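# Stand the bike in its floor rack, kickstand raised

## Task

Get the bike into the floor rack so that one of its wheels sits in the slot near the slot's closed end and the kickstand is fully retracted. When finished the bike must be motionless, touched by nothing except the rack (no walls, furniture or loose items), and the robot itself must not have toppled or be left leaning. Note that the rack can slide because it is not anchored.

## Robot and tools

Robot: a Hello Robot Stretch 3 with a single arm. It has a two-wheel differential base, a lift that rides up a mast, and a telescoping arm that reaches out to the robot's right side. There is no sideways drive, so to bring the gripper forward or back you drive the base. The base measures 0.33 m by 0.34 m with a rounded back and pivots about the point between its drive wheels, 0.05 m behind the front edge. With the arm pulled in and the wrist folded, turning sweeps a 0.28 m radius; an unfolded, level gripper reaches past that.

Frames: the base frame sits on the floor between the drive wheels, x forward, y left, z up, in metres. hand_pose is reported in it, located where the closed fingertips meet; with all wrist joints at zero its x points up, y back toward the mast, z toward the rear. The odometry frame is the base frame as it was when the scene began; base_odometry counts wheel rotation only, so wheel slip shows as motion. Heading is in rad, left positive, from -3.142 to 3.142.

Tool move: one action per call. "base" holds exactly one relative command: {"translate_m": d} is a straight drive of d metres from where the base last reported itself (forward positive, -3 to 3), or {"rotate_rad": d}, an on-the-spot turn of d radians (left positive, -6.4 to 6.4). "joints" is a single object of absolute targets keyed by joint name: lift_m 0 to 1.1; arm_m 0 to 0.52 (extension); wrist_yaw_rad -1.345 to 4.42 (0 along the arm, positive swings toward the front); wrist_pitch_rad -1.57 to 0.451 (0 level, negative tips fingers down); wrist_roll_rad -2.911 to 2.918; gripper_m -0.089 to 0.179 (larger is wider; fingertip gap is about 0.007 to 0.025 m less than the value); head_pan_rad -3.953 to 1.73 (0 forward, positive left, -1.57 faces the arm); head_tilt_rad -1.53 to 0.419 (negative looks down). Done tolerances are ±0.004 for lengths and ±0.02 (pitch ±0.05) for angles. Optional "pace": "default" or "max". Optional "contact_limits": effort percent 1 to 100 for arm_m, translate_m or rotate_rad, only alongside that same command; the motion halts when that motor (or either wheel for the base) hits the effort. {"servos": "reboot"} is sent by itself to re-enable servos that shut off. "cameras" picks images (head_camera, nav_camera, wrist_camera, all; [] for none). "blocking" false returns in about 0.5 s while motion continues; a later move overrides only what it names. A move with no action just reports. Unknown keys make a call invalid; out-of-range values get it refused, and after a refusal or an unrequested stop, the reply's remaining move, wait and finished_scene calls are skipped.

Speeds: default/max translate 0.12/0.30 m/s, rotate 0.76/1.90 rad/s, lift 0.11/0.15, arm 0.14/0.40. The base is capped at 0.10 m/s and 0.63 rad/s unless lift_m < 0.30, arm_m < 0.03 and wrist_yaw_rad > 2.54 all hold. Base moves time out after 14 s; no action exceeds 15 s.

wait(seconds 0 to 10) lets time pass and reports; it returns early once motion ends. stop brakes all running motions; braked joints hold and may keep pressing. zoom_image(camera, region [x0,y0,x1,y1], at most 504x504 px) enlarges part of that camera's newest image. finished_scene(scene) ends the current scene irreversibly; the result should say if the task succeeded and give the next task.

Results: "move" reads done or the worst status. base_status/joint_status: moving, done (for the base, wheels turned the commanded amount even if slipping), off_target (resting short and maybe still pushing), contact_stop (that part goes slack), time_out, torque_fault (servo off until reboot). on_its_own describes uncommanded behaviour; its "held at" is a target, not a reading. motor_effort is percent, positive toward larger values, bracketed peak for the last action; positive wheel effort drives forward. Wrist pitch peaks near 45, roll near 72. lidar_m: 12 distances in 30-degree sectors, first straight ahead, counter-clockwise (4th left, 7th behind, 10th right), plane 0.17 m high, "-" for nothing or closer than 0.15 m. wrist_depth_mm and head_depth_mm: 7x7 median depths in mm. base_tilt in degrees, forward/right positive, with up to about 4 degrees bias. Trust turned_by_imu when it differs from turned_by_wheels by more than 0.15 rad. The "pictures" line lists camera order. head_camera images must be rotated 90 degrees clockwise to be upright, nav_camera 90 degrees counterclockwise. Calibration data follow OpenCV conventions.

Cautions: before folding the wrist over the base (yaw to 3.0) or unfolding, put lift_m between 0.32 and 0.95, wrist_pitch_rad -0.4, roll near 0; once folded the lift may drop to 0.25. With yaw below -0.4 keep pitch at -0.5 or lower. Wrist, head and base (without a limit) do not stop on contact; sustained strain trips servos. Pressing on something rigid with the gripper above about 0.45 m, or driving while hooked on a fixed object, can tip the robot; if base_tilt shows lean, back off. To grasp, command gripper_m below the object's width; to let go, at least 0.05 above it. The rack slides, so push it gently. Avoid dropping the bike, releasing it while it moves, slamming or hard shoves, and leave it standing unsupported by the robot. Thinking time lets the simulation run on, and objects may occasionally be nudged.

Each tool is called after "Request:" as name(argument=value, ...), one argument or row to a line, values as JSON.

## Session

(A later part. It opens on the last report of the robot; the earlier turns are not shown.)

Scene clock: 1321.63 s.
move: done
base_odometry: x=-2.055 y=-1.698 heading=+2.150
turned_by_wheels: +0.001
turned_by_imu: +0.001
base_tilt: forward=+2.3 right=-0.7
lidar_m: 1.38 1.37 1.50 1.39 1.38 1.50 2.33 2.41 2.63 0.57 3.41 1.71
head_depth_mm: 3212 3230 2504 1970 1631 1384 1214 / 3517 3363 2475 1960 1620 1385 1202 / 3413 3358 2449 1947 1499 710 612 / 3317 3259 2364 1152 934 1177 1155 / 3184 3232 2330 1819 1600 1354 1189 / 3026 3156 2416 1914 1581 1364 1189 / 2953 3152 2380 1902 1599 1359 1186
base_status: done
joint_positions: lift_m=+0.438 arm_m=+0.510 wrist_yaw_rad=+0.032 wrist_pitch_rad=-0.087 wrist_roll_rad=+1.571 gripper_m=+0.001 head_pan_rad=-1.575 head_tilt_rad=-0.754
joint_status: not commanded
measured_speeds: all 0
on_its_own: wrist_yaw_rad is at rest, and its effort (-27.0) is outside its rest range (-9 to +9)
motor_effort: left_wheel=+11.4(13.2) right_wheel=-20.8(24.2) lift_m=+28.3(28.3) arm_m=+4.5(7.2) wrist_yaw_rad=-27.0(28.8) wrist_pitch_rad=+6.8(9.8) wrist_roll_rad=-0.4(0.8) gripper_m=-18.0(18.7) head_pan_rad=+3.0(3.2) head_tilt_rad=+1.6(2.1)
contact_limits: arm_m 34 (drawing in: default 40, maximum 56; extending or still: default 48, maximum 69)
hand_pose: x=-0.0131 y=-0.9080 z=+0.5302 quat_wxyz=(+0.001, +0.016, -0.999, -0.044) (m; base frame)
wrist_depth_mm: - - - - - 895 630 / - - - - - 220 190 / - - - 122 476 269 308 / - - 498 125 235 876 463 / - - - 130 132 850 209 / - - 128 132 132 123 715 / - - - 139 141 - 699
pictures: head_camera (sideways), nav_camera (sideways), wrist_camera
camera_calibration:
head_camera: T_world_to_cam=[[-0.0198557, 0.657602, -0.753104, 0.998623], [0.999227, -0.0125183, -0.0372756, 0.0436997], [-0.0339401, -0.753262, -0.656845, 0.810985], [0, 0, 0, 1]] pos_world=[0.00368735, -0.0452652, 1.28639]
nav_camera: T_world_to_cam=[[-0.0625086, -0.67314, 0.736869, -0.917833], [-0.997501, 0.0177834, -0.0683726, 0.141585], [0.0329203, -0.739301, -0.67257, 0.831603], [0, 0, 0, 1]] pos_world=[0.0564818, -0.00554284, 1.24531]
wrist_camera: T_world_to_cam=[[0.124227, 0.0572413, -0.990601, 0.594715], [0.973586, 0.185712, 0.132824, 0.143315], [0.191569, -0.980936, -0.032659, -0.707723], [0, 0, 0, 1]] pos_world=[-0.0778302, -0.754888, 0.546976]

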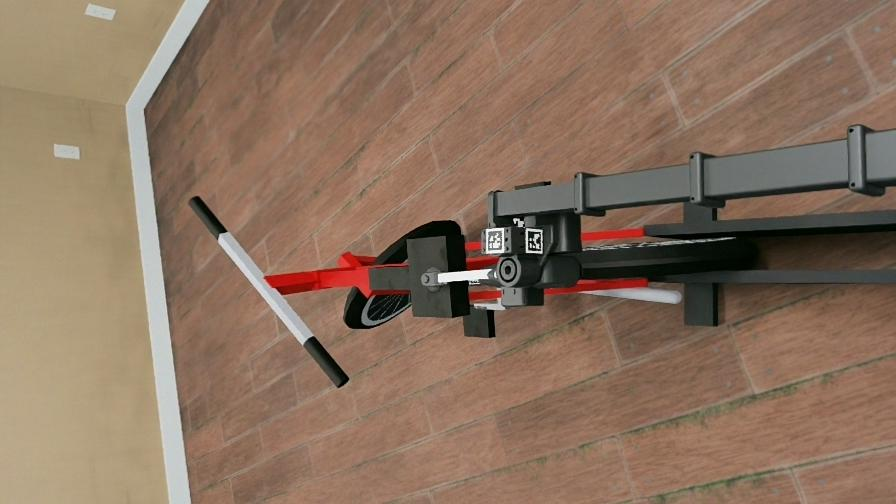

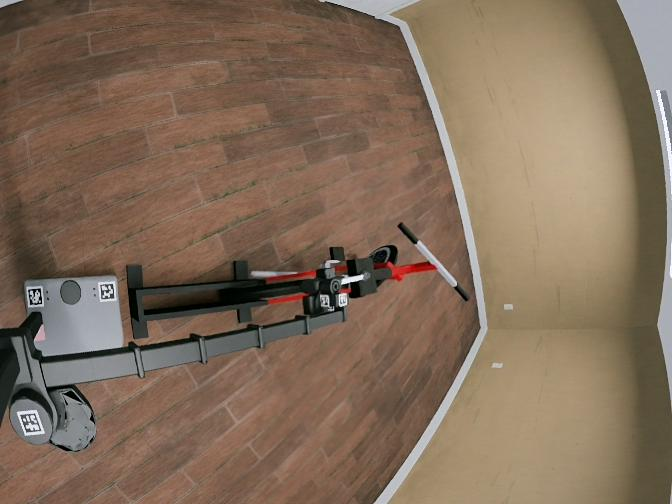

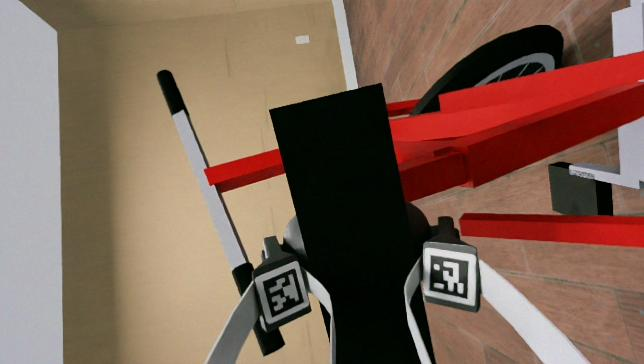

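Request:
move(
  joints={"arm_m": 0.38},
  contact_limits={"arm_m": -50},
)

"contact_limits": arm_m = -50.0 is out of range 1 to 100
Scene clock: 1324.30 s.
base_odometry: x=-2.055 y=-1.698 heading=+2.150
turned_by_wheels: -0.001
turned_by_imu: -0.001
base_tilt: forward=+2.3 right=-0.7
lidar_m: 1.38 1.37 1.49 1.39 1.38 1.50 2.32 2.41 2.63 0.57 3.41 1.71
head_depth_mm: 3221 3259 2471 1963 1633 1387 1202 / 3619 3345 2467 1974 1617 1390 1207 / 3451 3287 2423 1948 1503 711 614 / 3287 3211 2435 1182 939 1159 1159 / 3151 3218 2169 1764 1556 1344 1196 / 3058 3218 2437 1924 1592 1367 1191 / 2966 3117 2388 1904 1587 1356 1187
base_status: done
joint_positions: lift_m=+0.438 arm_m=+0.510 wrist_yaw_rad=+0.112 wrist_pitch_rad=-0.088 wrist_roll_rad=+1.570 gripper_m=+0.001 head_pan_rad=-1.575 head_tilt_rad=-0.754
joint_status: not commanded
measured_speeds: all 0
on_its_own: wrist_yaw_rad is held at +0.100, not at your +0.000, by its stall guard, which is not easing now; wrist_yaw_rad is at rest, and its effort (-10.4) is outside its rest range (-9 to +9)
motor_effort: left_wheel=+6.1(13.2) right_wheel=-5.7(24.2) lift_m=+30.2(28.3) arm_m=-1.2(7.2) wrist_yaw_rad=-10.4(28.8) wrist_pitch_rad=+6.9(9.8) wrist_roll_rad=+0.0(0.8) gripper_m=-18.0(18.7) head_pan_rad=+2.5(3.2) head_tilt_rad=+1.5(2.1)
contact_limits: arm_m 34 (drawing in: default 40, maximum 56; extending or still: default 48, maximum 69)
hand_pose: x=+0.0068 y=-0.9065 z=+0.5300 quat_wxyz=(+0.004, +0.056, -0.997, -0.044) (m; base frame)
wrist_depth_mm: - - - - - 574 620 / - - - - 639 219 280 / - - - 118 251 255 372 / - - 477 123 232 875 388 / - - - 129 132 897 632 / - - 128 132 133 123 706 / - - - 142 145 - 696
pictures: none

Request:
move(
  joints={"arm_m": 0.38},
  contact_limits={"arm_m": 50},
)

Scene clock: 1328.40 s.
move: done
base_odometry: x=-2.055 y=-1.698 heading=+2.149
turned_by_wheels: +0.000
turned_by_imu: -0.001
base_tilt: forward=+2.3 right=-0.8
lidar_m: 1.38 1.37 1.49 1.39 1.38 1.51 2.33 2.41 2.63 0.49 3.40 1.71
head_depth_mm: 3219 3196 2471 1965 1627 1394 1213 / 3508 3326 2471 1961 1628 1387 1211 / 3431 3295 2469 1952 1510 708 613 / 3325 3316 2275 1463 890 1032 1155 / 3181 3259 2314 1856 1568 1336 1177 / 3032 3191 2428 1924 1592 1358 1193 / 2929 3102 2369 1906 1585 1361 1191
base_status: not commanded
joint_positions: lift_m=+0.438 arm_m=+0.380 wrist_yaw_rad=+0.101 wrist_pitch_rad=-0.064 wrist_roll_rad=+1.569 gripper_m=+0.000 head_pan_rad=-1.575 head_tilt_rad=-0.753
joint_status: all done
measured_speeds: all 0
on_its_own: wrist_yaw_rad is held at +0.100, not at your +0.000, by its stall guard, which is not easing now
motor_effort: left_wheel=+0.8(6.0) right_wheel=+0.7(6.3) lift_m=+24.7(28.7) arm_m=-18.3(28.4) wrist_yaw_rad=-1.3(10.1) wrist_pitch_rad=+2.8(7.0) wrist_roll_rad=+0.1(0.4) gripper_m=-1.6(18.2) head_pan_rad=+2.4(3.5) head_tilt_rad=+1.2(2.4)
contact_limits: arm_m 50 (drawing in: default 40, maximum 56; extending or still: default 48, maximum 69)
hand_pose: x=+0.0043 y=-0.7778 z=+0.5360 quat_wxyz=(+0.003, +0.051, -0.998, -0.032) (m; base frame)
wrist_depth_mm: - - - - - 611 357 / - - - - 606 304 362 / - - - 172 286 891 507 / - - - 182 - 903 247 / - - - 151 - - 712 / - - - 128 126 - 742 / - - - - - 950 746
pictures: head_camera (sideways), nav_camera (sideways), wrist_camera
camera_calibration:
head_camera: T_world_to_cam=[[-0.0198573, 0.657171, -0.75348, 0.999112], [0.999227, -0.0125402, -0.037271, 0.0436938], [-0.0339422, -0.753637, -0.656414, 0.810425], [0, 0, 0, 1]] pos_world=[0.00368728, -0.0452741, 1.28641]
nav_camera: T_world_to_cam=[[-0.0625071, -0.672719, 0.737253, -0.918335], [-0.997502, 0.017745, -0.0683802, 0.141595], [0.0329181, -0.739685, -0.672147, 0.831054], [0, 0, 0, 1]] pos_world=[0.0564817, -0.0055752, 1.24532]
wrist_camera: T_world_to_cam=[[0.120361, 0.0433051, -0.991785, 0.580578], [0.95842, 0.255314, 0.12746, 0.158427], [0.258736, -0.965888, -0.0107746, -0.58348], [0, 0, 0, 1]] pos_world=[-0.0707513, -0.629167, 0.549329]

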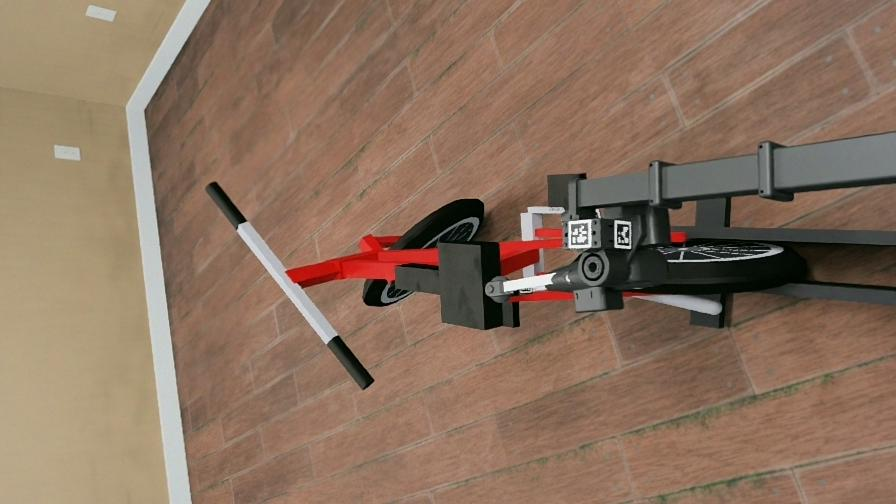

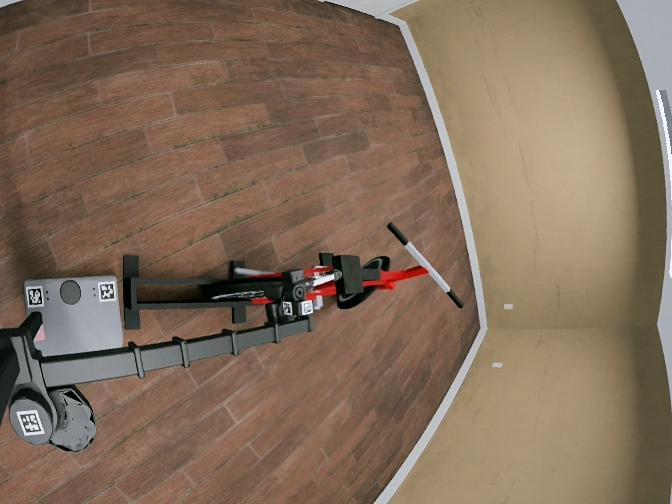

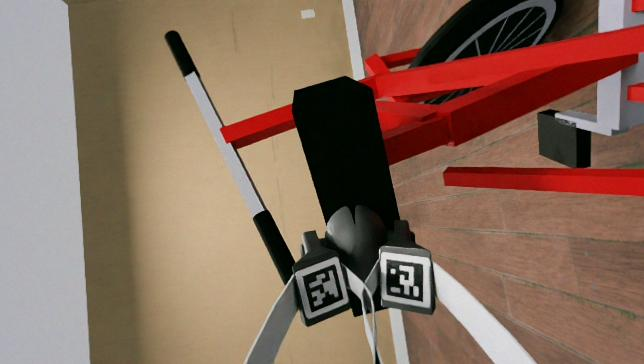

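Request:
move(
  joints={"gripper_m": 0.1, "wrist_yaw_rad": 0.02},
  cameras=["wrist_camera"],
)

Request:
move(
  joints={"arm_m": 0.475},
  contact_limits={"arm_m": 34},
)

Scene clock: 1336.03 s.
move: done
base_odometry: x=-2.055 y=-1.698 heading=+2.149
turned_by_wheels: +0.000
turned_by_imu: -0.001
base_tilt: forward=+2.3 right=-0.8
lidar_m: 1.38 1.37 1.49 1.39 1.38 1.50 2.32 2.41 2.62 0.49 3.40 1.71
head_depth_mm: 3281 3220 2494 1959 1638 1389 1208 / 3551 3364 2455 1961 1628 1399 1202 / 3463 3316 2456 1953 1506 709 614 / 3283 3326 2265 1458 889 1029 1152 / 3177 3303 2323 1875 1567 1345 1170 / 3029 3235 2405 1898 1588 1373 1196 / 2965 3098 2393 1910 1587 1356 1184
base_status: not commanded
joint_positions: lift_m=+0.438 arm_m=+0.380 wrist_yaw_rad=+0.022 wrist_pitch_rad=-0.064 wrist_roll_rad=+1.569 gripper_m=+0.100 head_pan_rad=-1.575 head_tilt_rad=-0.753
joint_status: all done
measured_speeds: all 0
motor_effort: left_wheel=+1.1(1.1) right_wheel=+1.1(1.1) lift_m=+22.3(22.8) arm_m=+0.3(5.8) wrist_yaw_rad=-1.4(2.7) wrist_pitch_rad=+2.4(3.0) wrist_roll_rad=+0.3(0.3) gripper_m=+0.4(80.7) head_pan_rad=+2.7(3.1) head_tilt_rad=+1.4(2.6)
contact_limits: arm_m 50 (drawing in: default 40, maximum 56; extending or still: default 48, maximum 69)
hand_pose: x=-0.0158 y=-0.7790 z=+0.5359 quat_wxyz=(+0.002, +0.011, -0.999, -0.033) (m; base frame)
wrist_depth_mm: - - - - - 706 381 / - - - - 713 656 372 / - - - 251 371 317 402 / - - - 180 293 958 633 / - - 520 191 194 137 652 / - - 130 456 203 124 665 / - 112 - - - - 649
pictures: wrist_camera
camera_calibration:
wrist_camera: T_world_to_cam=[[0.123419, 0.0336113, -0.991785, 0.575543], [0.975666, 0.178407, 0.12746, 0.118426], [0.181225, -0.983383, -0.0107746, -0.594321], [0, 0, 0, 1]] pos_world=[-0.0788712, -0.624918, 0.549317]

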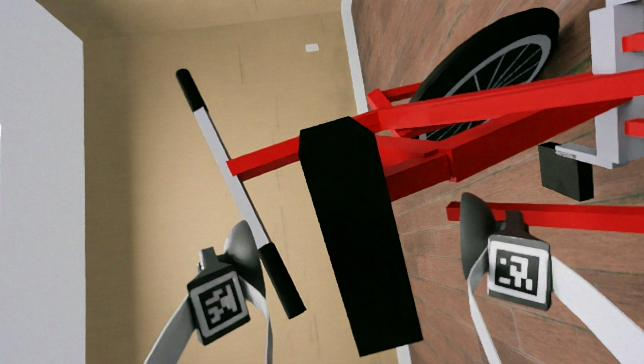

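Scene clock: 1337.97 s.
move: done
base_odometry: x=-2.055 y=-1.698 heading=+2.149
turned_by_wheels: +0.000
turned_by_imu: +0.000
base_tilt: forward=+2.3 right=-0.8
lidar_m: 1.38 1.37 1.50 1.39 1.38 1.51 2.33 2.41 2.63 0.49 3.40 1.71
head_depth_mm: 3208 3222 2483 1955 1632 1388 1215 / 3532 3342 2469 1957 1619 1386 1209 / 3439 3331 2459 1932 1365 709 613 / 3332 3339 2271 1297 877 1142 1160 / 3141 3246 2319 1871 1566 1336 1175 / 3045 3177 2418 1917 1605 1353 1196 / 2938 3138 2370 1892 1584 1352 1184
base_status: not commanded
joint_positions: lift_m=+0.438 arm_m=+0.475 wrist_yaw_rad=+0.021 wrist_pitch_rad=-0.069 wrist_roll_rad=+1.569 gripper_m=+0.100 head_pan_rad=-1.575 head_tilt_rad=-0.753
joint_status: all done
measured_speeds: all 0
motor_effort: left_wheel=+1.0(1.1) right_wheel=+0.5(1.1) lift_m=+23.5(23.5) arm_m=+20.0(21.5) wrist_yaw_rad=-0.3(2.1) wrist_pitch_rad=+3.0(3.9) wrist_roll_rad=+0.1(0.4) gripper_m=+0.9(1.8) head_pan_rad=+3.2(3.2) head_tilt_rad=+1.4(1.9)
contact_limits: arm_m 34 (drawing in: default 40, maximum 56; extending or still: default 48, maximum 69)
hand_pose: x=-0.0160 y=-0.8739 z=+0.5348 quat_wxyz=(+0.002, +0.011, -0.999, -0.035) (m; base frame)
wrist_depth_mm: - - - - - 537 587 / - - - - - 520 359 / - - - 170 484 211 225 / - - 462 99 83 202 226 / - - 162 - 86 143 671 / - - 128 90 90 124 191 / - 112 - 93 95 - 645
pictures: head_camera (sideways), nav_camera (sideways), wrist_camera
camera_calibration:
head_camera: T_world_to_cam=[[-0.0198585, 0.657171, -0.75348, 0.999112], [0.999227, -0.0125383, -0.037271, 0.0436938], [-0.0339408, -0.753637, -0.656414, 0.810424], [0, 0, 0, 1]] pos_world=[0.00368737, -0.0452741, 1.28641]
nav_camera: T_world_to_cam=[[-0.0625058, -0.672719, 0.737253, -0.918335], [-0.997502, 0.0177431, -0.0683802, 0.141595], [0.0329195, -0.739686, -0.672147, 0.831053], [0, 0, 0, 1]] pos_world=[0.0564817, -0.00557512, 1.24532]
wrist_camera: T_world_to_cam=[[0.123362, 0.0381076, -0.99163, 0.58143], [0.975818, 0.177046, 0.128198, 0.134111], [0.180449, -0.983465, -0.0153454, -0.685183], [0, 0, 0, 1]] pos_world=[-0.0789527, -0.719754, 0.548856]

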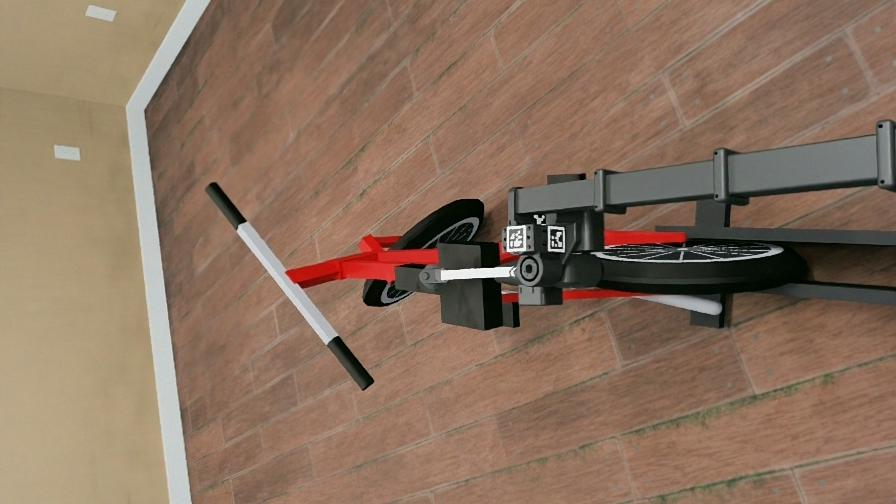

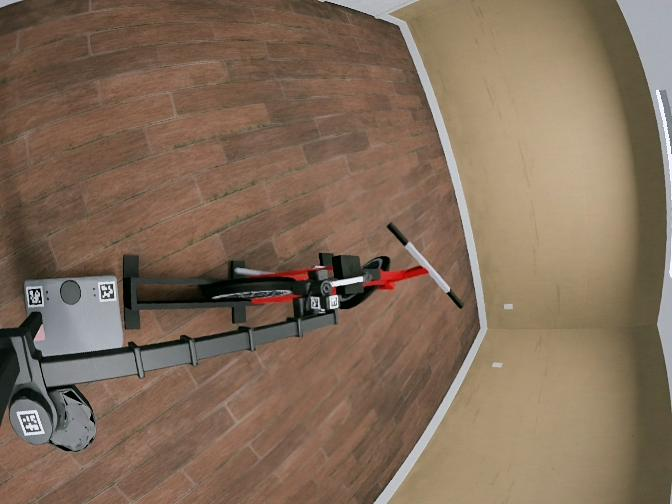

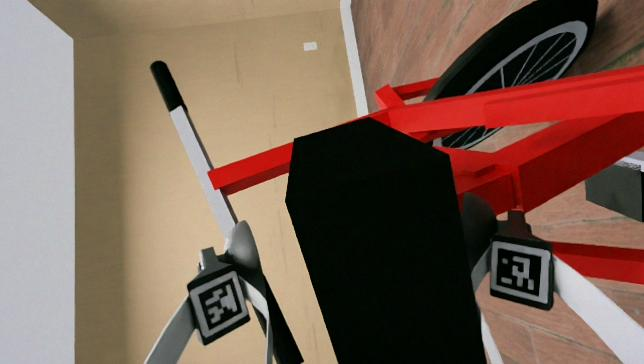

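Request:
move(
  joints={"lift_m": 0.43},
  cameras=[],
)

Request:
move(
  joints={"gripper_m": -0.05},
)

Scene clock: 1344.93 s.
move: done
base_odometry: x=-2.055 y=-1.698 heading=+2.149
turned_by_wheels: +0.000
turned_by_imu: -0.001
base_tilt: forward=+2.3 right=-0.7
lidar_m: 1.38 1.37 1.49 1.39 1.38 1.51 2.33 2.41 2.63 0.49 3.40 1.71
head_depth_mm: 3257 3236 2485 1977 1636 1390 1205 / 3534 3285 2466 1962 1626 1388 1203 / 3449 3304 2438 1929 1365 720 622 / 3342 3302 2285 1451 883 1141 1159 / 3127 3272 2345 1870 1568 1337 1176 / 3086 3156 2393 1921 1591 1365 1188 / 2948 3120 2368 1907 1584 1349 1179
base_status: not commanded
joint_positions: lift_m=+0.430 arm_m=+0.475 wrist_yaw_rad=+0.021 wrist_pitch_rad=-0.069 wrist_roll_rad=+1.569 gripper_m=+0.100 head_pan_rad=-1.575 head_tilt_rad=-0.753
joint_status: all done
measured_speeds: all 0
motor_effort: left_wheel=+0.9(1.1) right_wheel=+0.7(1.0) lift_m=+23.9(25.9) arm_m=+18.1(20.0) wrist_yaw_rad=-0.2(2.6) wrist_pitch_rad=+2.8(4.1) wrist_roll_rad=+0.3(0.4) gripper_m=+0.7(1.6) head_pan_rad=+2.8(3.2) head_tilt_rad=+1.5(2.0)
contact_limits: arm_m 34 (drawing in: default 40, maximum 56; extending or still: default 48, maximum 69)
hand_pose: x=-0.0160 y=-0.8739 z=+0.5268 quat_wxyz=(+0.002, +0.011, -0.999, -0.035) (m; base frame)
wrist_depth_mm: - - - - - 537 594 / - - - - - 531 352 / - - - 169 514 214 230 / - - - 86 202 203 380 / - - - - 87 142 700 / - - 128 88 90 125 179 / - 112 127 93 95 - 635
pictures: none
No camera images: "cameras" was empty.

Scene clock: 1347.10 s.
move: done
base_odometry: x=-2.055 y=-1.698 heading=+2.149
turned_by_wheels: +0.000
turned_by_imu: -0.001
base_tilt: forward=+2.4 right=-0.8
lidar_m: 1.38 1.37 1.49 1.39 1.38 1.51 2.32 2.41 2.64 0.49 3.41 1.71
head_depth_mm: 3175 3191 2474 1978 1637 1394 1215 / 3514 3339 2465 1956 1615 1383 1210 / 3487 3310 2426 1957 1363 720 622 / 3268 3306 2256 1466 885 1147 1162 / 3200 3258 2365 1858 1564 1333 1173 / 3030 3206 2365 1916 1603 1361 1186 / 2943 3173 2367 1915 1587 1365 1188
base_status: not commanded
joint_positions: lift_m=+0.430 arm_m=+0.475 wrist_yaw_rad=+0.021 wrist_pitch_rad=-0.071 wrist_roll_rad=+1.561 gripper_m=-0.048 head_pan_rad=-1.575 head_tilt_rad=-0.753
joint_status: all done
measured_speeds: all 0
motor_effort: left_wheel=+0.9(1.1) right_wheel=+0.4(1.3) lift_m=+29.8(29.9) arm_m=+12.5(18.1) wrist_yaw_rad=-0.6(1.9) wrist_pitch_rad=+3.7(4.3) wrist_roll_rad=+2.8(3.0) gripper_m=-50.0(99.7) head_pan_rad=+2.4(3.1) head_tilt_rad=+1.0(2.2)
contact_limits: arm_m 34 (drawing in: default 40, maximum 56; extending or still: default 48, maximum 69)
hand_pose: x=-0.0161 y=-0.8738 z=+0.5263 quat_wxyz=(+0.006, +0.011, -0.999, -0.036) (m; base frame)
wrist_depth_mm: - - - - - 537 590 / - - - - - 521 592 / - - - 170 504 217 230 / - - - 86 208 204 385 / - - - - 87 208 692 / - - 127 88 90 123 194 / - - - 93 95 - 640
pictures: head_camera (sideways), nav_camera (sideways), wrist_camera
camera_calibration:
head_camera: T_world_to_cam=[[-0.0198586, 0.657171, -0.75348, 0.999112], [0.999227, -0.0125382, -0.037271, 0.0436938], [-0.0339407, -0.753637, -0.656414, 0.810424], [0, 0, 0, 1]] pos_world=[0.00368737, -0.0452741, 1.28641]
nav_camera: T_world_to_cam=[[-0.0625057, -0.672719, 0.737253, -0.918335], [-0.997502, 0.0177429, -0.0683802, 0.141595], [0.0329196, -0.739686, -0.672147, 0.831053], [0, 0, 0, 1]] pos_world=[0.0564817, -0.00557511, 1.24532]
wrist_camera: T_world_to_cam=[[0.115418, 0.0398385, -0.992518, 0.574884], [0.976761, 0.177119, 0.120695, 0.139282], [0.180602, -0.983383, -0.0184699, -0.683512], [0, 0, 0, 1]] pos_world=[-0.0789537, -0.719726, 0.541148]

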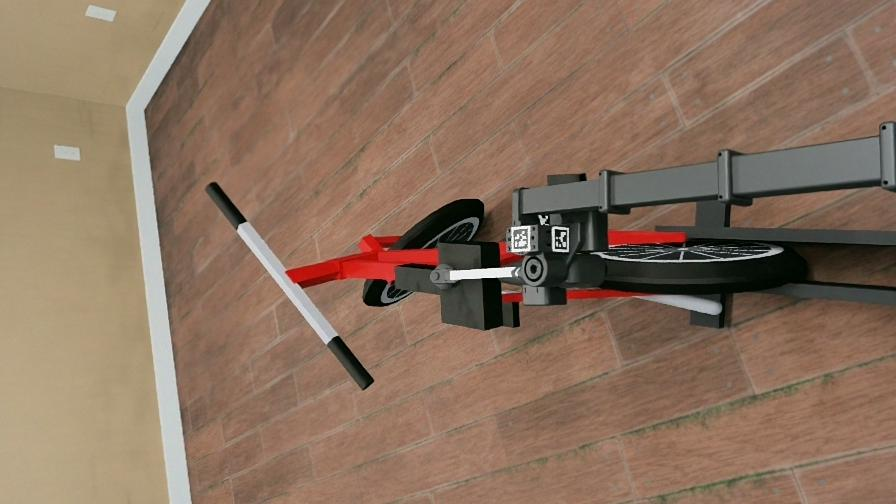

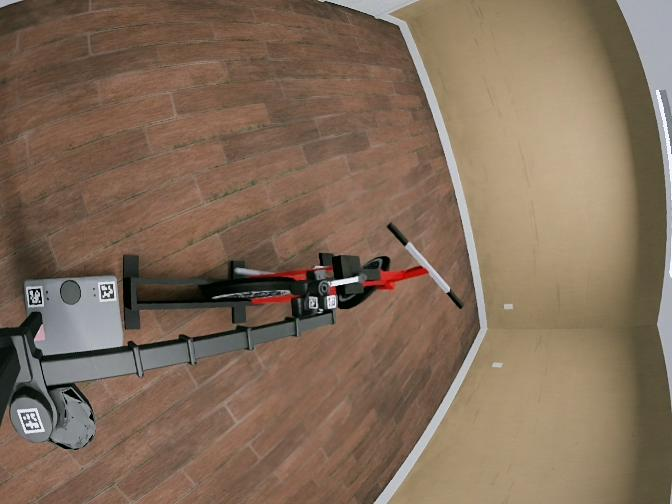

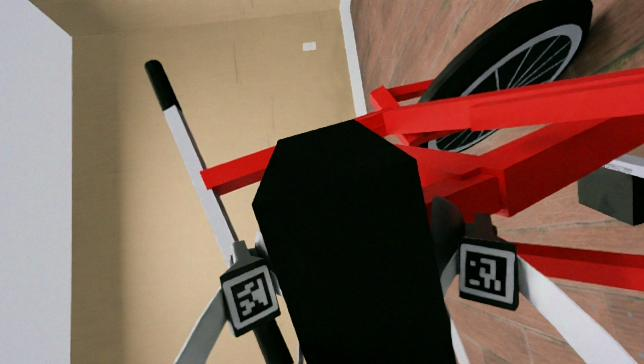

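Request:
move(
  joints={"arm_m": 0.33},
  contact_limits={"arm_m": 56},
)

Scene clock: 1353.10 s.
move: done
base_odometry: x=-2.055 y=-1.698 heading=+2.150
turned_by_wheels: +0.000
turned_by_imu: -0.004
base_tilt: forward=+2.3 right=-0.8
lidar_m: 1.38 1.37 1.49 1.39 1.38 1.51 2.31 2.41 1.09 0.35 3.41 1.71
head_depth_mm: 3220 3186 2471 1971 1630 1386 1211 / 3524 3367 2479 1967 1613 1385 1209 / 3454 3314 2372 1846 1615 737 615 / 3254 3282 2430 1347 964 797 1094 / 3201 3315 2432 1884 1518 1344 941 / 3071 3194 2435 1924 1600 1359 1191 / 2947 3109 2394 1922 1584 1359 1183
base_status: not commanded
joint_positions: lift_m=+0.430 arm_m=+0.330 wrist_yaw_rad=+0.036 wrist_pitch_rad=-0.064 wrist_roll_rad=+1.552 gripper_m=-0.045 head_pan_rad=-1.575 head_tilt_rad=-0.753
joint_status: all done
measured_speeds: all 0
on_its_own: gripper_m is held at -0.046, not at your -0.050, by its stall guard, which is not easing now; wrist_yaw_rad is at rest, and its effort (-13.2) is outside its rest range (-9 to +9)
motor_effort: left_wheel=+4.6(9.8) right_wheel=-7.7(10.2) lift_m=+29.7(30.3) arm_m=+18.6(33.9) wrist_yaw_rad=-13.2(16.5) wrist_pitch_rad=+2.5(4.1) wrist_roll_rad=+6.0(6.1) gripper_m=-18.0(19.2) head_pan_rad=+2.6(3.3) head_tilt_rad=+1.1(2.1)
contact_limits: arm_m 56 (drawing in: default 40, maximum 56; extending or still: default 48, maximum 69)
hand_pose: x=-0.0123 y=-0.7290 z=+0.5279 quat_wxyz=(+0.011, +0.018, -0.999, -0.032) (m; base frame)
wrist_depth_mm: - - - - 545 412 337 / - - - 480 488 179 150 / - - - 117 209 197 209 / - - - 81 80 855 713 / - - - 76 79 157 192 / - - - 81 87 124 686 / - - - 93 96 - 630
pictures: head_camera (sideways), nav_camera (sideways), wrist_camera
camera_calibration:
head_camera: T_world_to_cam=[[-0.0199725, 0.656994, -0.753631, 0.99931], [0.999229, -0.0123747, -0.0372692, 0.0436914], [-0.0338116, -0.753794, -0.656241, 0.810198], [0, 0, 0, 1]] pos_world=[0.00369515, -0.045278, 1.28642]
nav_camera: T_world_to_cam=[[-0.0623891, -0.67256, 0.737408, -0.918537], [-0.997505, 0.0175555, -0.0683832, 0.141599], [0.0330462, -0.739834, -0.671977, 0.830832], [0, 0, 0, 1]] pos_world=[0.0564826, -0.00557944, 1.24532]
wrist_camera: T_world_to_cam=[[0.105596, 0.0348413, -0.993799, 0.567231], [0.974981, 0.192956, 0.110361, 0.126736], [0.195604, -0.980589, -0.0135943, -0.54208], [0, 0, 0, 1]] pos_world=[-0.0774291, -0.575775, 0.542357]

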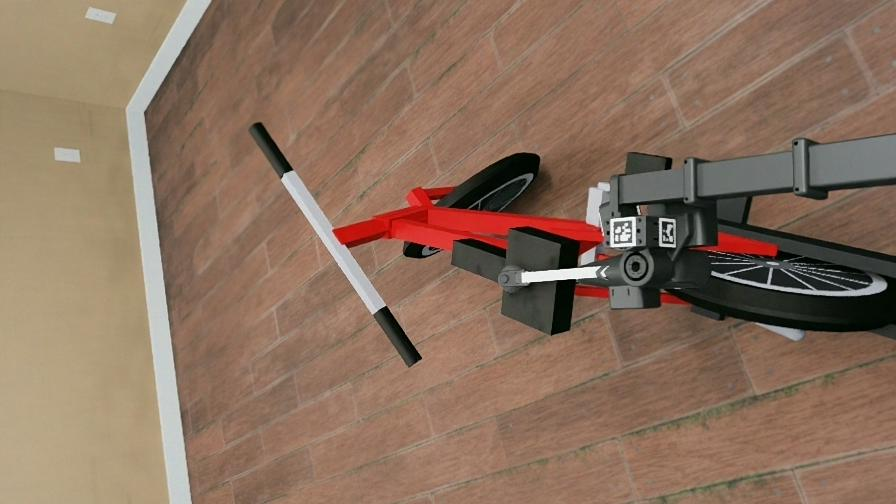

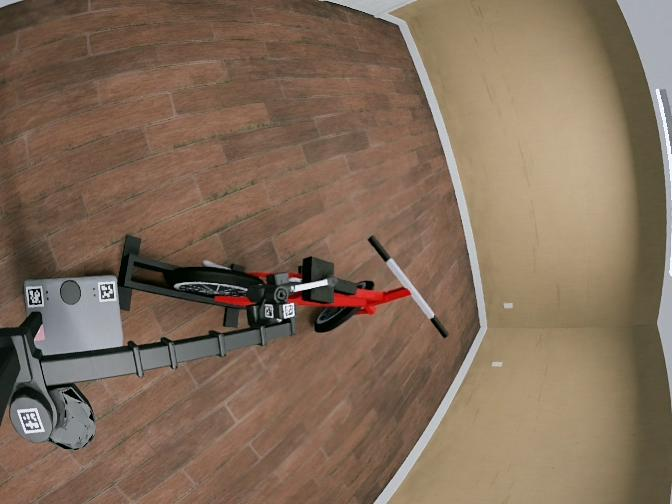

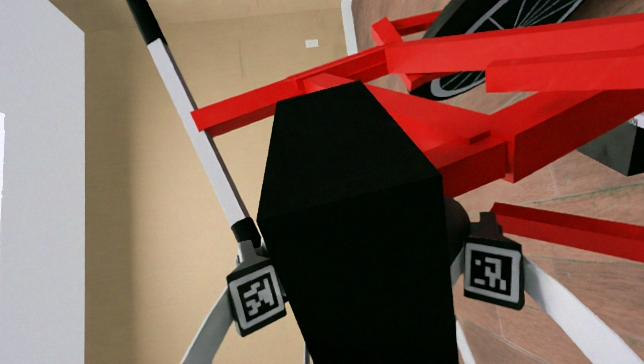

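Request:
move(
  joints={"gripper_m": 0.1},
  cameras=[],
)

Request:
move(
  joints={"arm_m": 0.18, "wrist_yaw_rad": 0.0},
  cameras=[],
)

Request:
move(
  base={"rotate_rad": -0.24},
  cameras=[],
)

Request:
move(
  base={"translate_m": 0.15},
)

Scene clock: 1370.27 s.
move: done
base_odometry: x=-2.055 y=-1.698 heading=+2.150
turned_by_wheels: +0.000
turned_by_imu: -0.002
base_tilt: forward=+2.3 right=-0.8
lidar_m: 1.38 1.36 1.49 1.39 1.38 1.50 2.31 2.41 2.63 0.35 3.40 1.72
head_depth_mm: 3202 3248 2500 1960 1640 1388 1209 / 3532 3349 2464 1961 1628 1389 1206 / 3415 3261 2374 1855 1608 736 614 / 3267 3249 2417 1350 972 797 1101 / 3194 3235 2426 1884 1529 1338 946 / 3045 3197 2403 1932 1581 1359 1192 / 2958 3146 2393 1906 1581 1348 1187
base_status: not commanded
joint_positions: lift_m=+0.430 arm_m=+0.330 wrist_yaw_rad=+0.022 wrist_pitch_rad=-0.073 wrist_roll_rad=+1.569 gripper_m=+0.100 head_pan_rad=-1.575 head_tilt_rad=-0.753
joint_status: all done
measured_speeds: all 0
motor_effort: left_wheel=+3.1(5.1) right_wheel=-1.6(8.6) lift_m=+29.6(30.1) arm_m=+10.4(13.7) wrist_yaw_rad=-0.9(14.6) wrist_pitch_rad=+4.3(4.4) wrist_roll_rad=+0.5(6.2) gripper_m=+1.4(80.0) head_pan_rad=+2.2(3.2) head_tilt_rad=+1.0(1.9)
contact_limits: arm_m 56 (drawing in: default 40, maximum 56; extending or still: default 48, maximum 69)
hand_pose: x=-0.0158 y=-0.7287 z=+0.5258 quat_wxyz=(+0.002, +0.011, -0.999, -0.037) (m; base frame)
wrist_depth_mm: - - - - 584 501 557 / - - - 506 489 359 159 / - - - 142 262 208 216 / - - 422 110 194 202 690 / - - - 80 80 142 202 / - - 127 82 87 125 626 / - 112 127 92 97 - 625
pictures: none
No camera images: "cameras" was empty.

Scene clock: 1372.63 s.
move: done
base_odometry: x=-2.055 y=-1.698 heading=+2.150
turned_by_wheels: +0.000
turned_by_imu: -0.001
base_tilt: forward=+2.3 right=-0.8
lidar_m: 1.38 1.37 1.49 1.39 1.38 1.50 2.31 2.41 2.63 0.35 3.39 1.72
head_depth_mm: 3210 3209 2476 1984 1629 1400 1209 / 3546 3307 2481 1953 1634 1391 1209 / 3474 3261 2350 1840 1613 1323 622 / 3296 3293 2427 1353 1085 791 654 / 3140 3274 2466 1881 1530 1350 947 / 3070 3216 2412 1910 1587 1368 1187 / 2934 3067 2391 1895 1588 1358 1185
base_status: not commanded
joint_positions: lift_m=+0.430 arm_m=+0.180 wrist_yaw_rad=+0.001 wrist_pitch_rad=-0.072 wrist_roll_rad=+1.569 gripper_m=+0.100 head_pan_rad=-1.575 head_tilt_rad=-0.753
joint_status: all done
measured_speeds: all 0
motor_effort: left_wheel=+3.0(3.3) right_wheel=-1.7(2.3) lift_m=+27.9(29.6) arm_m=-19.4(21.4) wrist_yaw_rad=-0.6(5.0) wrist_pitch_rad=+4.2(4.5) wrist_roll_rad=+0.3(0.5) gripper_m=+1.0(1.8) head_pan_rad=+3.0(3.1) head_tilt_rad=+1.2(2.0)
hand_pose: x=-0.0212 y=-0.5788 z=+0.5259 quat_wxyz=(+0.001, +0.000, -0.999, -0.037) (m; base frame)
wrist_depth_mm: - - - - - 760 413 / - - - - 651 483 433 / - - - 468 357 375 449 / - - - 236 - 941 704 / - - - 251 - 143 674 / - - 130 - - 125 642 / - 112 - - - - 629
pictures: none
No camera images: "cameras" was empty.

Scene clock: 1374.03 s.
move: done
base_odometry: x=-2.055 y=-1.698 heading=+1.910
turned_by_wheels: -0.240
turned_by_imu: -0.239
base_tilt: forward=+2.3 right=-0.8
lidar_m: 1.47 1.37 1.39 1.47 1.38 1.40 1.79 2.41 2.45 0.37 0.35 2.17
head_depth_mm: 2561 2794 2491 1959 1629 1396 1208 / 2817 2994 2478 1960 1620 1391 1213 / 3096 3230 2468 1953 1620 1378 620 / 3489 3289 2451 1943 1617 787 655 / 3602 3271 2350 1623 1356 1168 1084 / 3342 3186 2381 1639 989 1058 923 / 3154 3174 2414 1841 1546 1358 1189
base_status: done
joint_positions: lift_m=+0.430 arm_m=+0.180 wrist_yaw_rad=+0.001 wrist_pitch_rad=-0.072 wrist_roll_rad=+1.569 gripper_m=+0.100 head_pan_rad=-1.575 head_tilt_rad=-0.753
joint_status: not commanded
measured_speeds: all 0
motor_effort: left_wheel=+5.7(10.2) right_wheel=-4.7(8.4) lift_m=+27.2(28.0) arm_m=-19.2(20.0) wrist_yaw_rad=-0.3(1.5) wrist_pitch_rad=+3.9(4.6) wrist_roll_rad=+0.1(0.4) gripper_m=+0.6(1.9) head_pan_rad=+2.1(2.9) head_tilt_rad=+1.3(1.9)
hand_pose: x=-0.0212 y=-0.5788 z=+0.5259 quat_wxyz=(+0.001, +0.000, -0.999, -0.037) (m; base frame)
wrist_depth_mm: - - - - - 908 632 / - - - - - 951 650 / - - - - - 860 384 / - - - - - 882 448 / - - - - 709 143 464 / - - 130 - 437 125 434 / - 112 - - 371 - 88
pictures: none
No camera images: "cameras" was empty.

Scene clock: 1376.67 s.
move: done
base_odometry: x=-2.105 y=-1.557 heading=+1.910
turned_by_wheels: +0.000
turned_by_imu: +0.000
base_tilt: forward=+2.3 right=-0.8
lidar_m: 1.33 1.24 1.26 1.57 1.46 1.49 1.90 2.53 2.58 0.33 3.32 1.97
head_depth_mm: 2658 2939 2507 1966 1633 1400 1207 / 2934 3081 2439 1953 1625 1397 1211 / 3280 3356 2462 1959 1612 1357 620 / 3588 3272 2376 1459 1092 787 654 / 3504 3232 2415 1824 1097 1339 1171 / 3187 3235 2380 1859 1605 1369 1183 / 3036 3203 2386 1901 1580 1366 1188
base_status: done
joint_positions: lift_m=+0.430 arm_m=+0.180 wrist_yaw_rad=+0.001 wrist_pitch_rad=-0.072 wrist_roll_rad=+1.569 gripper_m=+0.100 head_pan_rad=-1.575 head_tilt_rad=-0.753
joint_status: not commanded
measured_speeds: all 0
motor_effort: left_wheel=+4.9(9.5) right_wheel=+1.2(6.1) lift_m=+25.6(27.1) arm_m=-19.0(19.8) wrist_yaw_rad=-1.1(2.0) wrist_pitch_rad=+4.1(4.5) wrist_roll_rad=+0.3(0.3) gripper_m=+1.4(1.8) head_pan_rad=+2.2(3.3) head_tilt_rad=+1.4(2.1)
hand_pose: x=-0.0212 y=-0.5788 z=+0.5259 quat_wxyz=(+0.001, +0.000, -0.999, -0.037) (m; base frame)
wrist_depth_mm: - - - - - 908 410 / - - - - - 713 437 / - - - - 689 376 412 / - - - 227 353 392 457 / - - - 232 - 137 635 / - - 128 241 - 125 650 / - 112 - - - - 638
pictures: head_camera (sideways), nav_camera (sideways), wrist_camera
camera_calibration:
head_camera: T_world_to_cam=[[-0.0199724, 0.656994, -0.753631, 0.99931], [0.999229, -0.0123749, -0.0372692, 0.0436914], [-0.0338117, -0.753794, -0.65624, 0.810198], [0, 0, 0, 1]] pos_world=[0.00369514, -0.045278, 1.28642]
nav_camera: T_world_to_cam=[[-0.0623892, -0.67256, 0.737408, -0.918537], [-0.997505, 0.0175556, -0.0683832, 0.141599], [0.0330461, -0.739835, -0.671977, 0.830831], [0, 0, 0, 1]] pos_world=[0.0564826, -0.00557946, 1.24532]
wrist_camera: T_world_to_cam=[[0.1242, 0.039072, -0.991488, 0.562511], [0.97923, 0.156556, 0.128835, 0.0759619], [0.160258, -0.986896, -0.018816, -0.394756], [0, 0, 0, 1]] pos_world=[-0.0809856, -0.423454, 0.540509]

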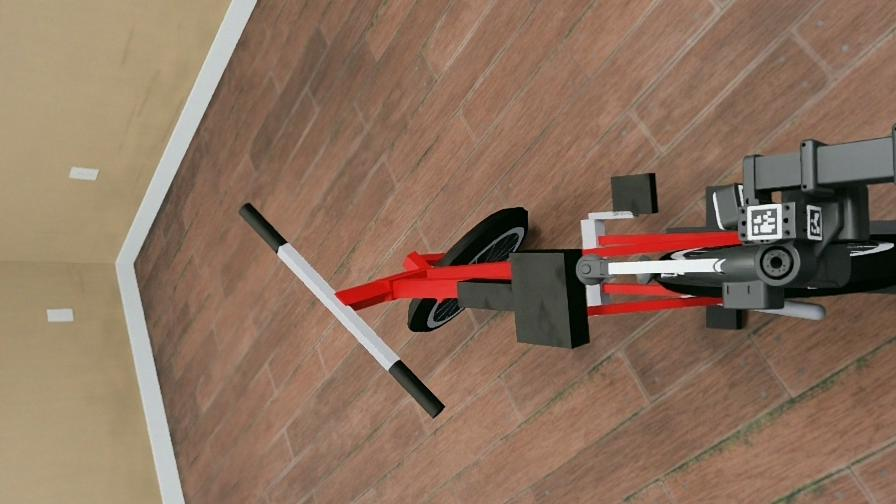

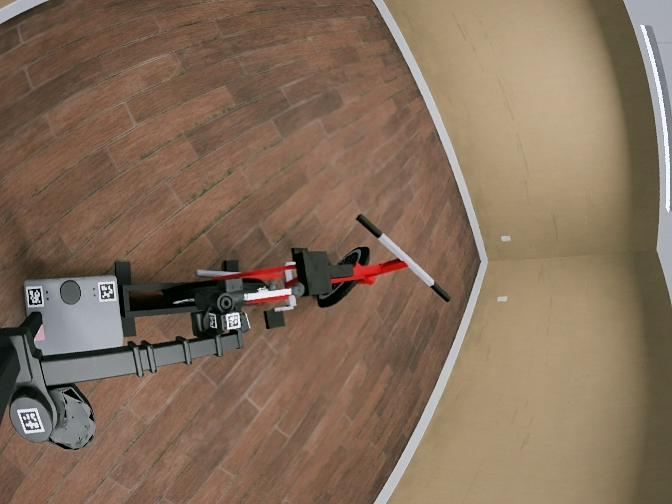

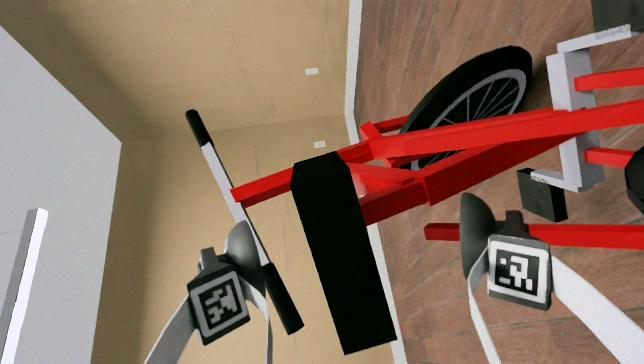

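Request:
move(
  joints={"wrist_yaw_rad": 0.15, "arm_m": 0.325},
  contact_limits={"arm_m": 34},
)

Request:
move(
  joints={"gripper_m": -0.06},
)

Scene clock: 1385.73 s.
move: done
base_odometry: x=-2.105 y=-1.557 heading=+1.910
turned_by_wheels: +0.000
turned_by_imu: -0.001
base_tilt: forward=+2.3 right=-0.8
lidar_m: 1.33 1.25 1.27 1.57 1.47 1.48 1.91 2.53 2.57 0.33 3.31 1.98
head_depth_mm: 2679 2873 2489 1974 1630 1403 1207 / 2962 3101 2484 1960 1620 1396 1204 / 3301 3377 2470 1920 1624 733 622 / 3541 3269 2358 1466 978 789 988 / 3461 3264 2408 1812 1007 1334 1167 / 3263 3230 2413 1859 1589 1367 1191 / 3112 3244 2371 1912 1585 1360 1185
base_status: not commanded
joint_positions: lift_m=+0.430 arm_m=+0.325 wrist_yaw_rad=+0.149 wrist_pitch_rad=-0.072 wrist_roll_rad=+1.569 gripper_m=+0.100 head_pan_rad=-1.575 head_tilt_rad=-0.753
joint_status: all done
measured_speeds: all 0
motor_effort: left_wheel=+4.8(5.0) right_wheel=+1.2(1.7) lift_m=+22.6(23.7) arm_m=+19.6(21.2) wrist_yaw_rad=+0.6(3.8) wrist_pitch_rad=+4.1(4.5) wrist_roll_rad=+0.2(0.4) gripper_m=+1.2(2.1) head_pan_rad=+2.9(3.3) head_tilt_rad=+0.7(2.1)
contact_limits: arm_m 34 (drawing in: default 40, maximum 56; extending or still: default 48, maximum 69)
hand_pose: x=+0.0164 y=-0.7210 z=+0.5259 quat_wxyz=(+0.004, +0.075, -0.997, -0.036) (m; base frame)
wrist_depth_mm: - - - - - 516 593 / - - - - 508 177 153 / - - - 106 216 203 212 / - - - - - 191 712 / - - - 74 75 143 190 / - - 128 - 79 125 656 / - 112 126 83 86 - 631
pictures: head_camera (sideways), nav_camera (sideways), wrist_camera
camera_calibration:
head_camera: T_world_to_cam=[[-0.0199725, 0.656994, -0.753631, 0.99931], [0.999229, -0.0123747, -0.0372692, 0.0436914], [-0.0338116, -0.753794, -0.65624, 0.810198], [0, 0, 0, 1]] pos_world=[0.00369515, -0.045278, 1.28642]
nav_camera: T_world_to_cam=[[-0.0623891, -0.67256, 0.737408, -0.918538], [-0.997505, 0.0175555, -0.0683832, 0.141599], [0.0330462, -0.739835, -0.671977, 0.830831], [0, 0, 0, 1]] pos_world=[0.0564826, -0.00557946, 1.24532]
wrist_camera: T_world_to_cam=[[0.117087, 0.0567252, -0.9915, 0.576326], [0.945202, 0.300014, 0.128784, 0.165382], [0.304769, -0.952247, -0.0184891, -0.518669], [0, 0, 0, 1]] pos_world=[-0.0657255, -0.57621, 0.540539]

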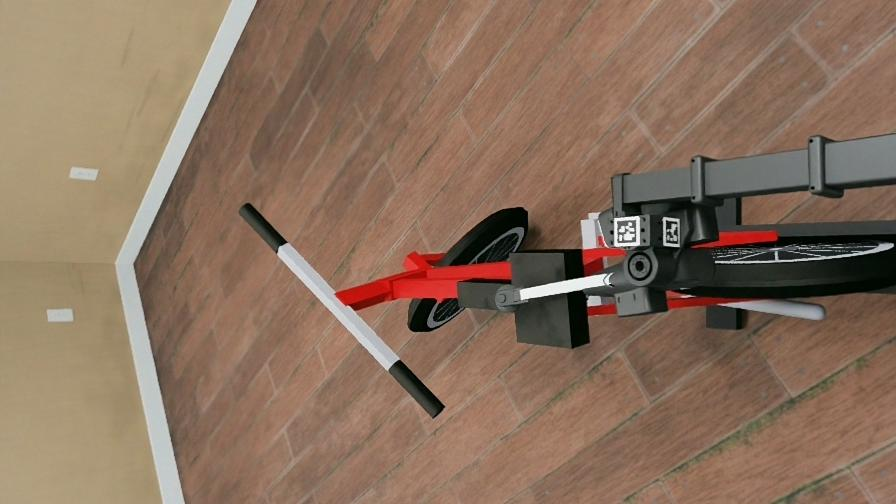

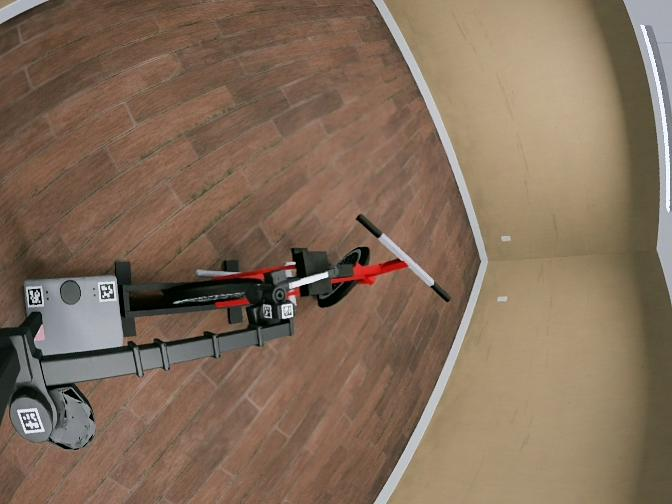

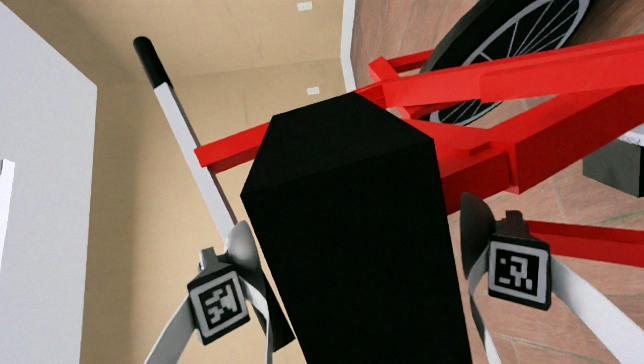

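Scene clock: 1388.10 s.
move: done
base_odometry: x=-2.105 y=-1.557 heading=+1.910
turned_by_wheels: +0.000
turned_by_imu: -0.001
base_tilt: forward=+2.3 right=-0.8
lidar_m: 1.33 1.25 1.27 1.58 1.46 1.49 1.90 2.53 2.57 0.33 3.31 1.97
head_depth_mm: 2667 2880 2494 1982 1631 1392 1214 / 2918 3032 2465 1946 1615 1381 1210 / 3251 3320 2468 1953 1619 737 623 / 3545 3282 2322 1471 973 787 988 / 3502 3270 2429 1822 985 1323 1167 / 3272 3201 2386 1846 1578 1354 1192 / 3082 3200 2369 1916 1586 1359 1181
base_status: not commanded
joint_positions: lift_m=+0.430 arm_m=+0.325 wrist_yaw_rad=+0.149 wrist_pitch_rad=-0.081 wrist_roll_rad=+1.560 gripper_m=-0.057 head_pan_rad=-1.575 head_tilt_rad=-0.753
joint_status: all done
measured_speeds: all 0
motor_effort: left_wheel=+4.7(5.1) right_wheel=+1.2(1.7) lift_m=+28.8(31.4) arm_m=+11.8(20.2) wrist_yaw_rad=+0.2(1.9) wrist_pitch_rad=+6.0(6.3) wrist_roll_rad=+3.3(3.5) gripper_m=-56.4(99.1) head_pan_rad=+2.3(3.1) head_tilt_rad=+1.6(2.4)
contact_limits: arm_m 34 (drawing in: default 40, maximum 56; extending or still: default 48, maximum 69)
hand_pose: x=+0.0163 y=-0.7206 z=+0.5237 quat_wxyz=(+0.009, +0.075, -0.996, -0.040) (m; base frame)
wrist_depth_mm: - - - - - 530 602 / - - - - 505 179 151 / - - - 99 220 201 214 / - - - - 182 194 698 / - - - 74 77 155 189 / - - - - 81 124 665 / - - - 83 86 - 628
pictures: head_camera (sideways), nav_camera (sideways), wrist_camera
camera_calibration:
head_camera: T_world_to_cam=[[-0.0199723, 0.656994, -0.753631, 0.99931], [0.999229, -0.012375, -0.0372692, 0.0436914], [-0.0338118, -0.753794, -0.65624, 0.810198], [0, 0, 0, 1]] pos_world=[0.00369514, -0.045278, 1.28642]
nav_camera: T_world_to_cam=[[-0.0623893, -0.67256, 0.737408, -0.918538], [-0.997505, 0.0175557, -0.0683832, 0.141599], [0.0330461, -0.739835, -0.671977, 0.830831], [0, 0, 0, 1]] pos_world=[0.0564826, -0.00557947, 1.24532]
wrist_camera: T_world_to_cam=[[0.106236, 0.0639114, -0.992285, 0.579897], [0.946337, 0.299825, 0.120628, 0.169729], [0.305221, -0.951851, -0.0286296, -0.512752], [0, 0, 0, 1]] pos_world=[-0.0657239, -0.576014, 0.540269]

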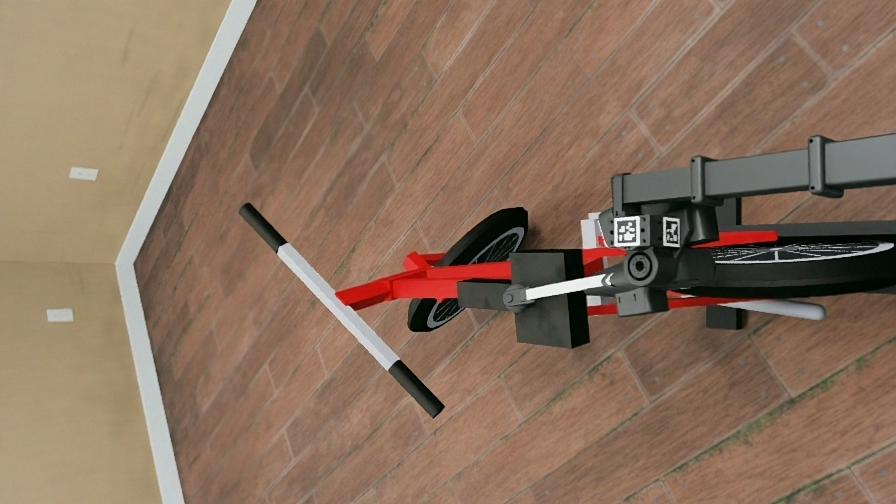

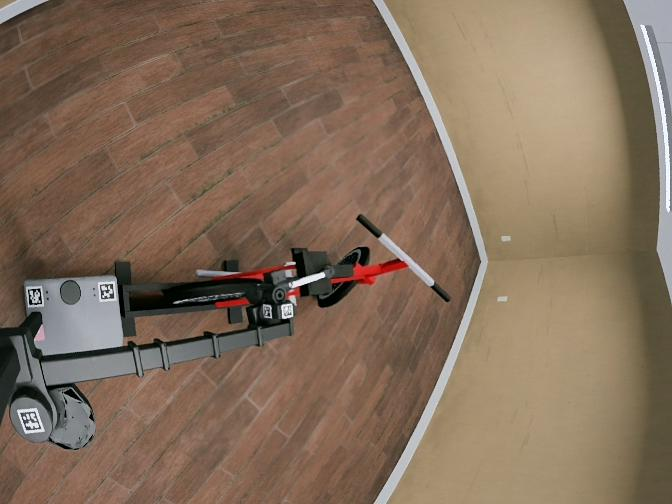

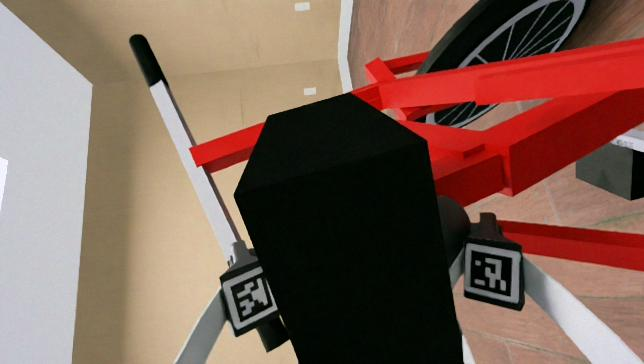

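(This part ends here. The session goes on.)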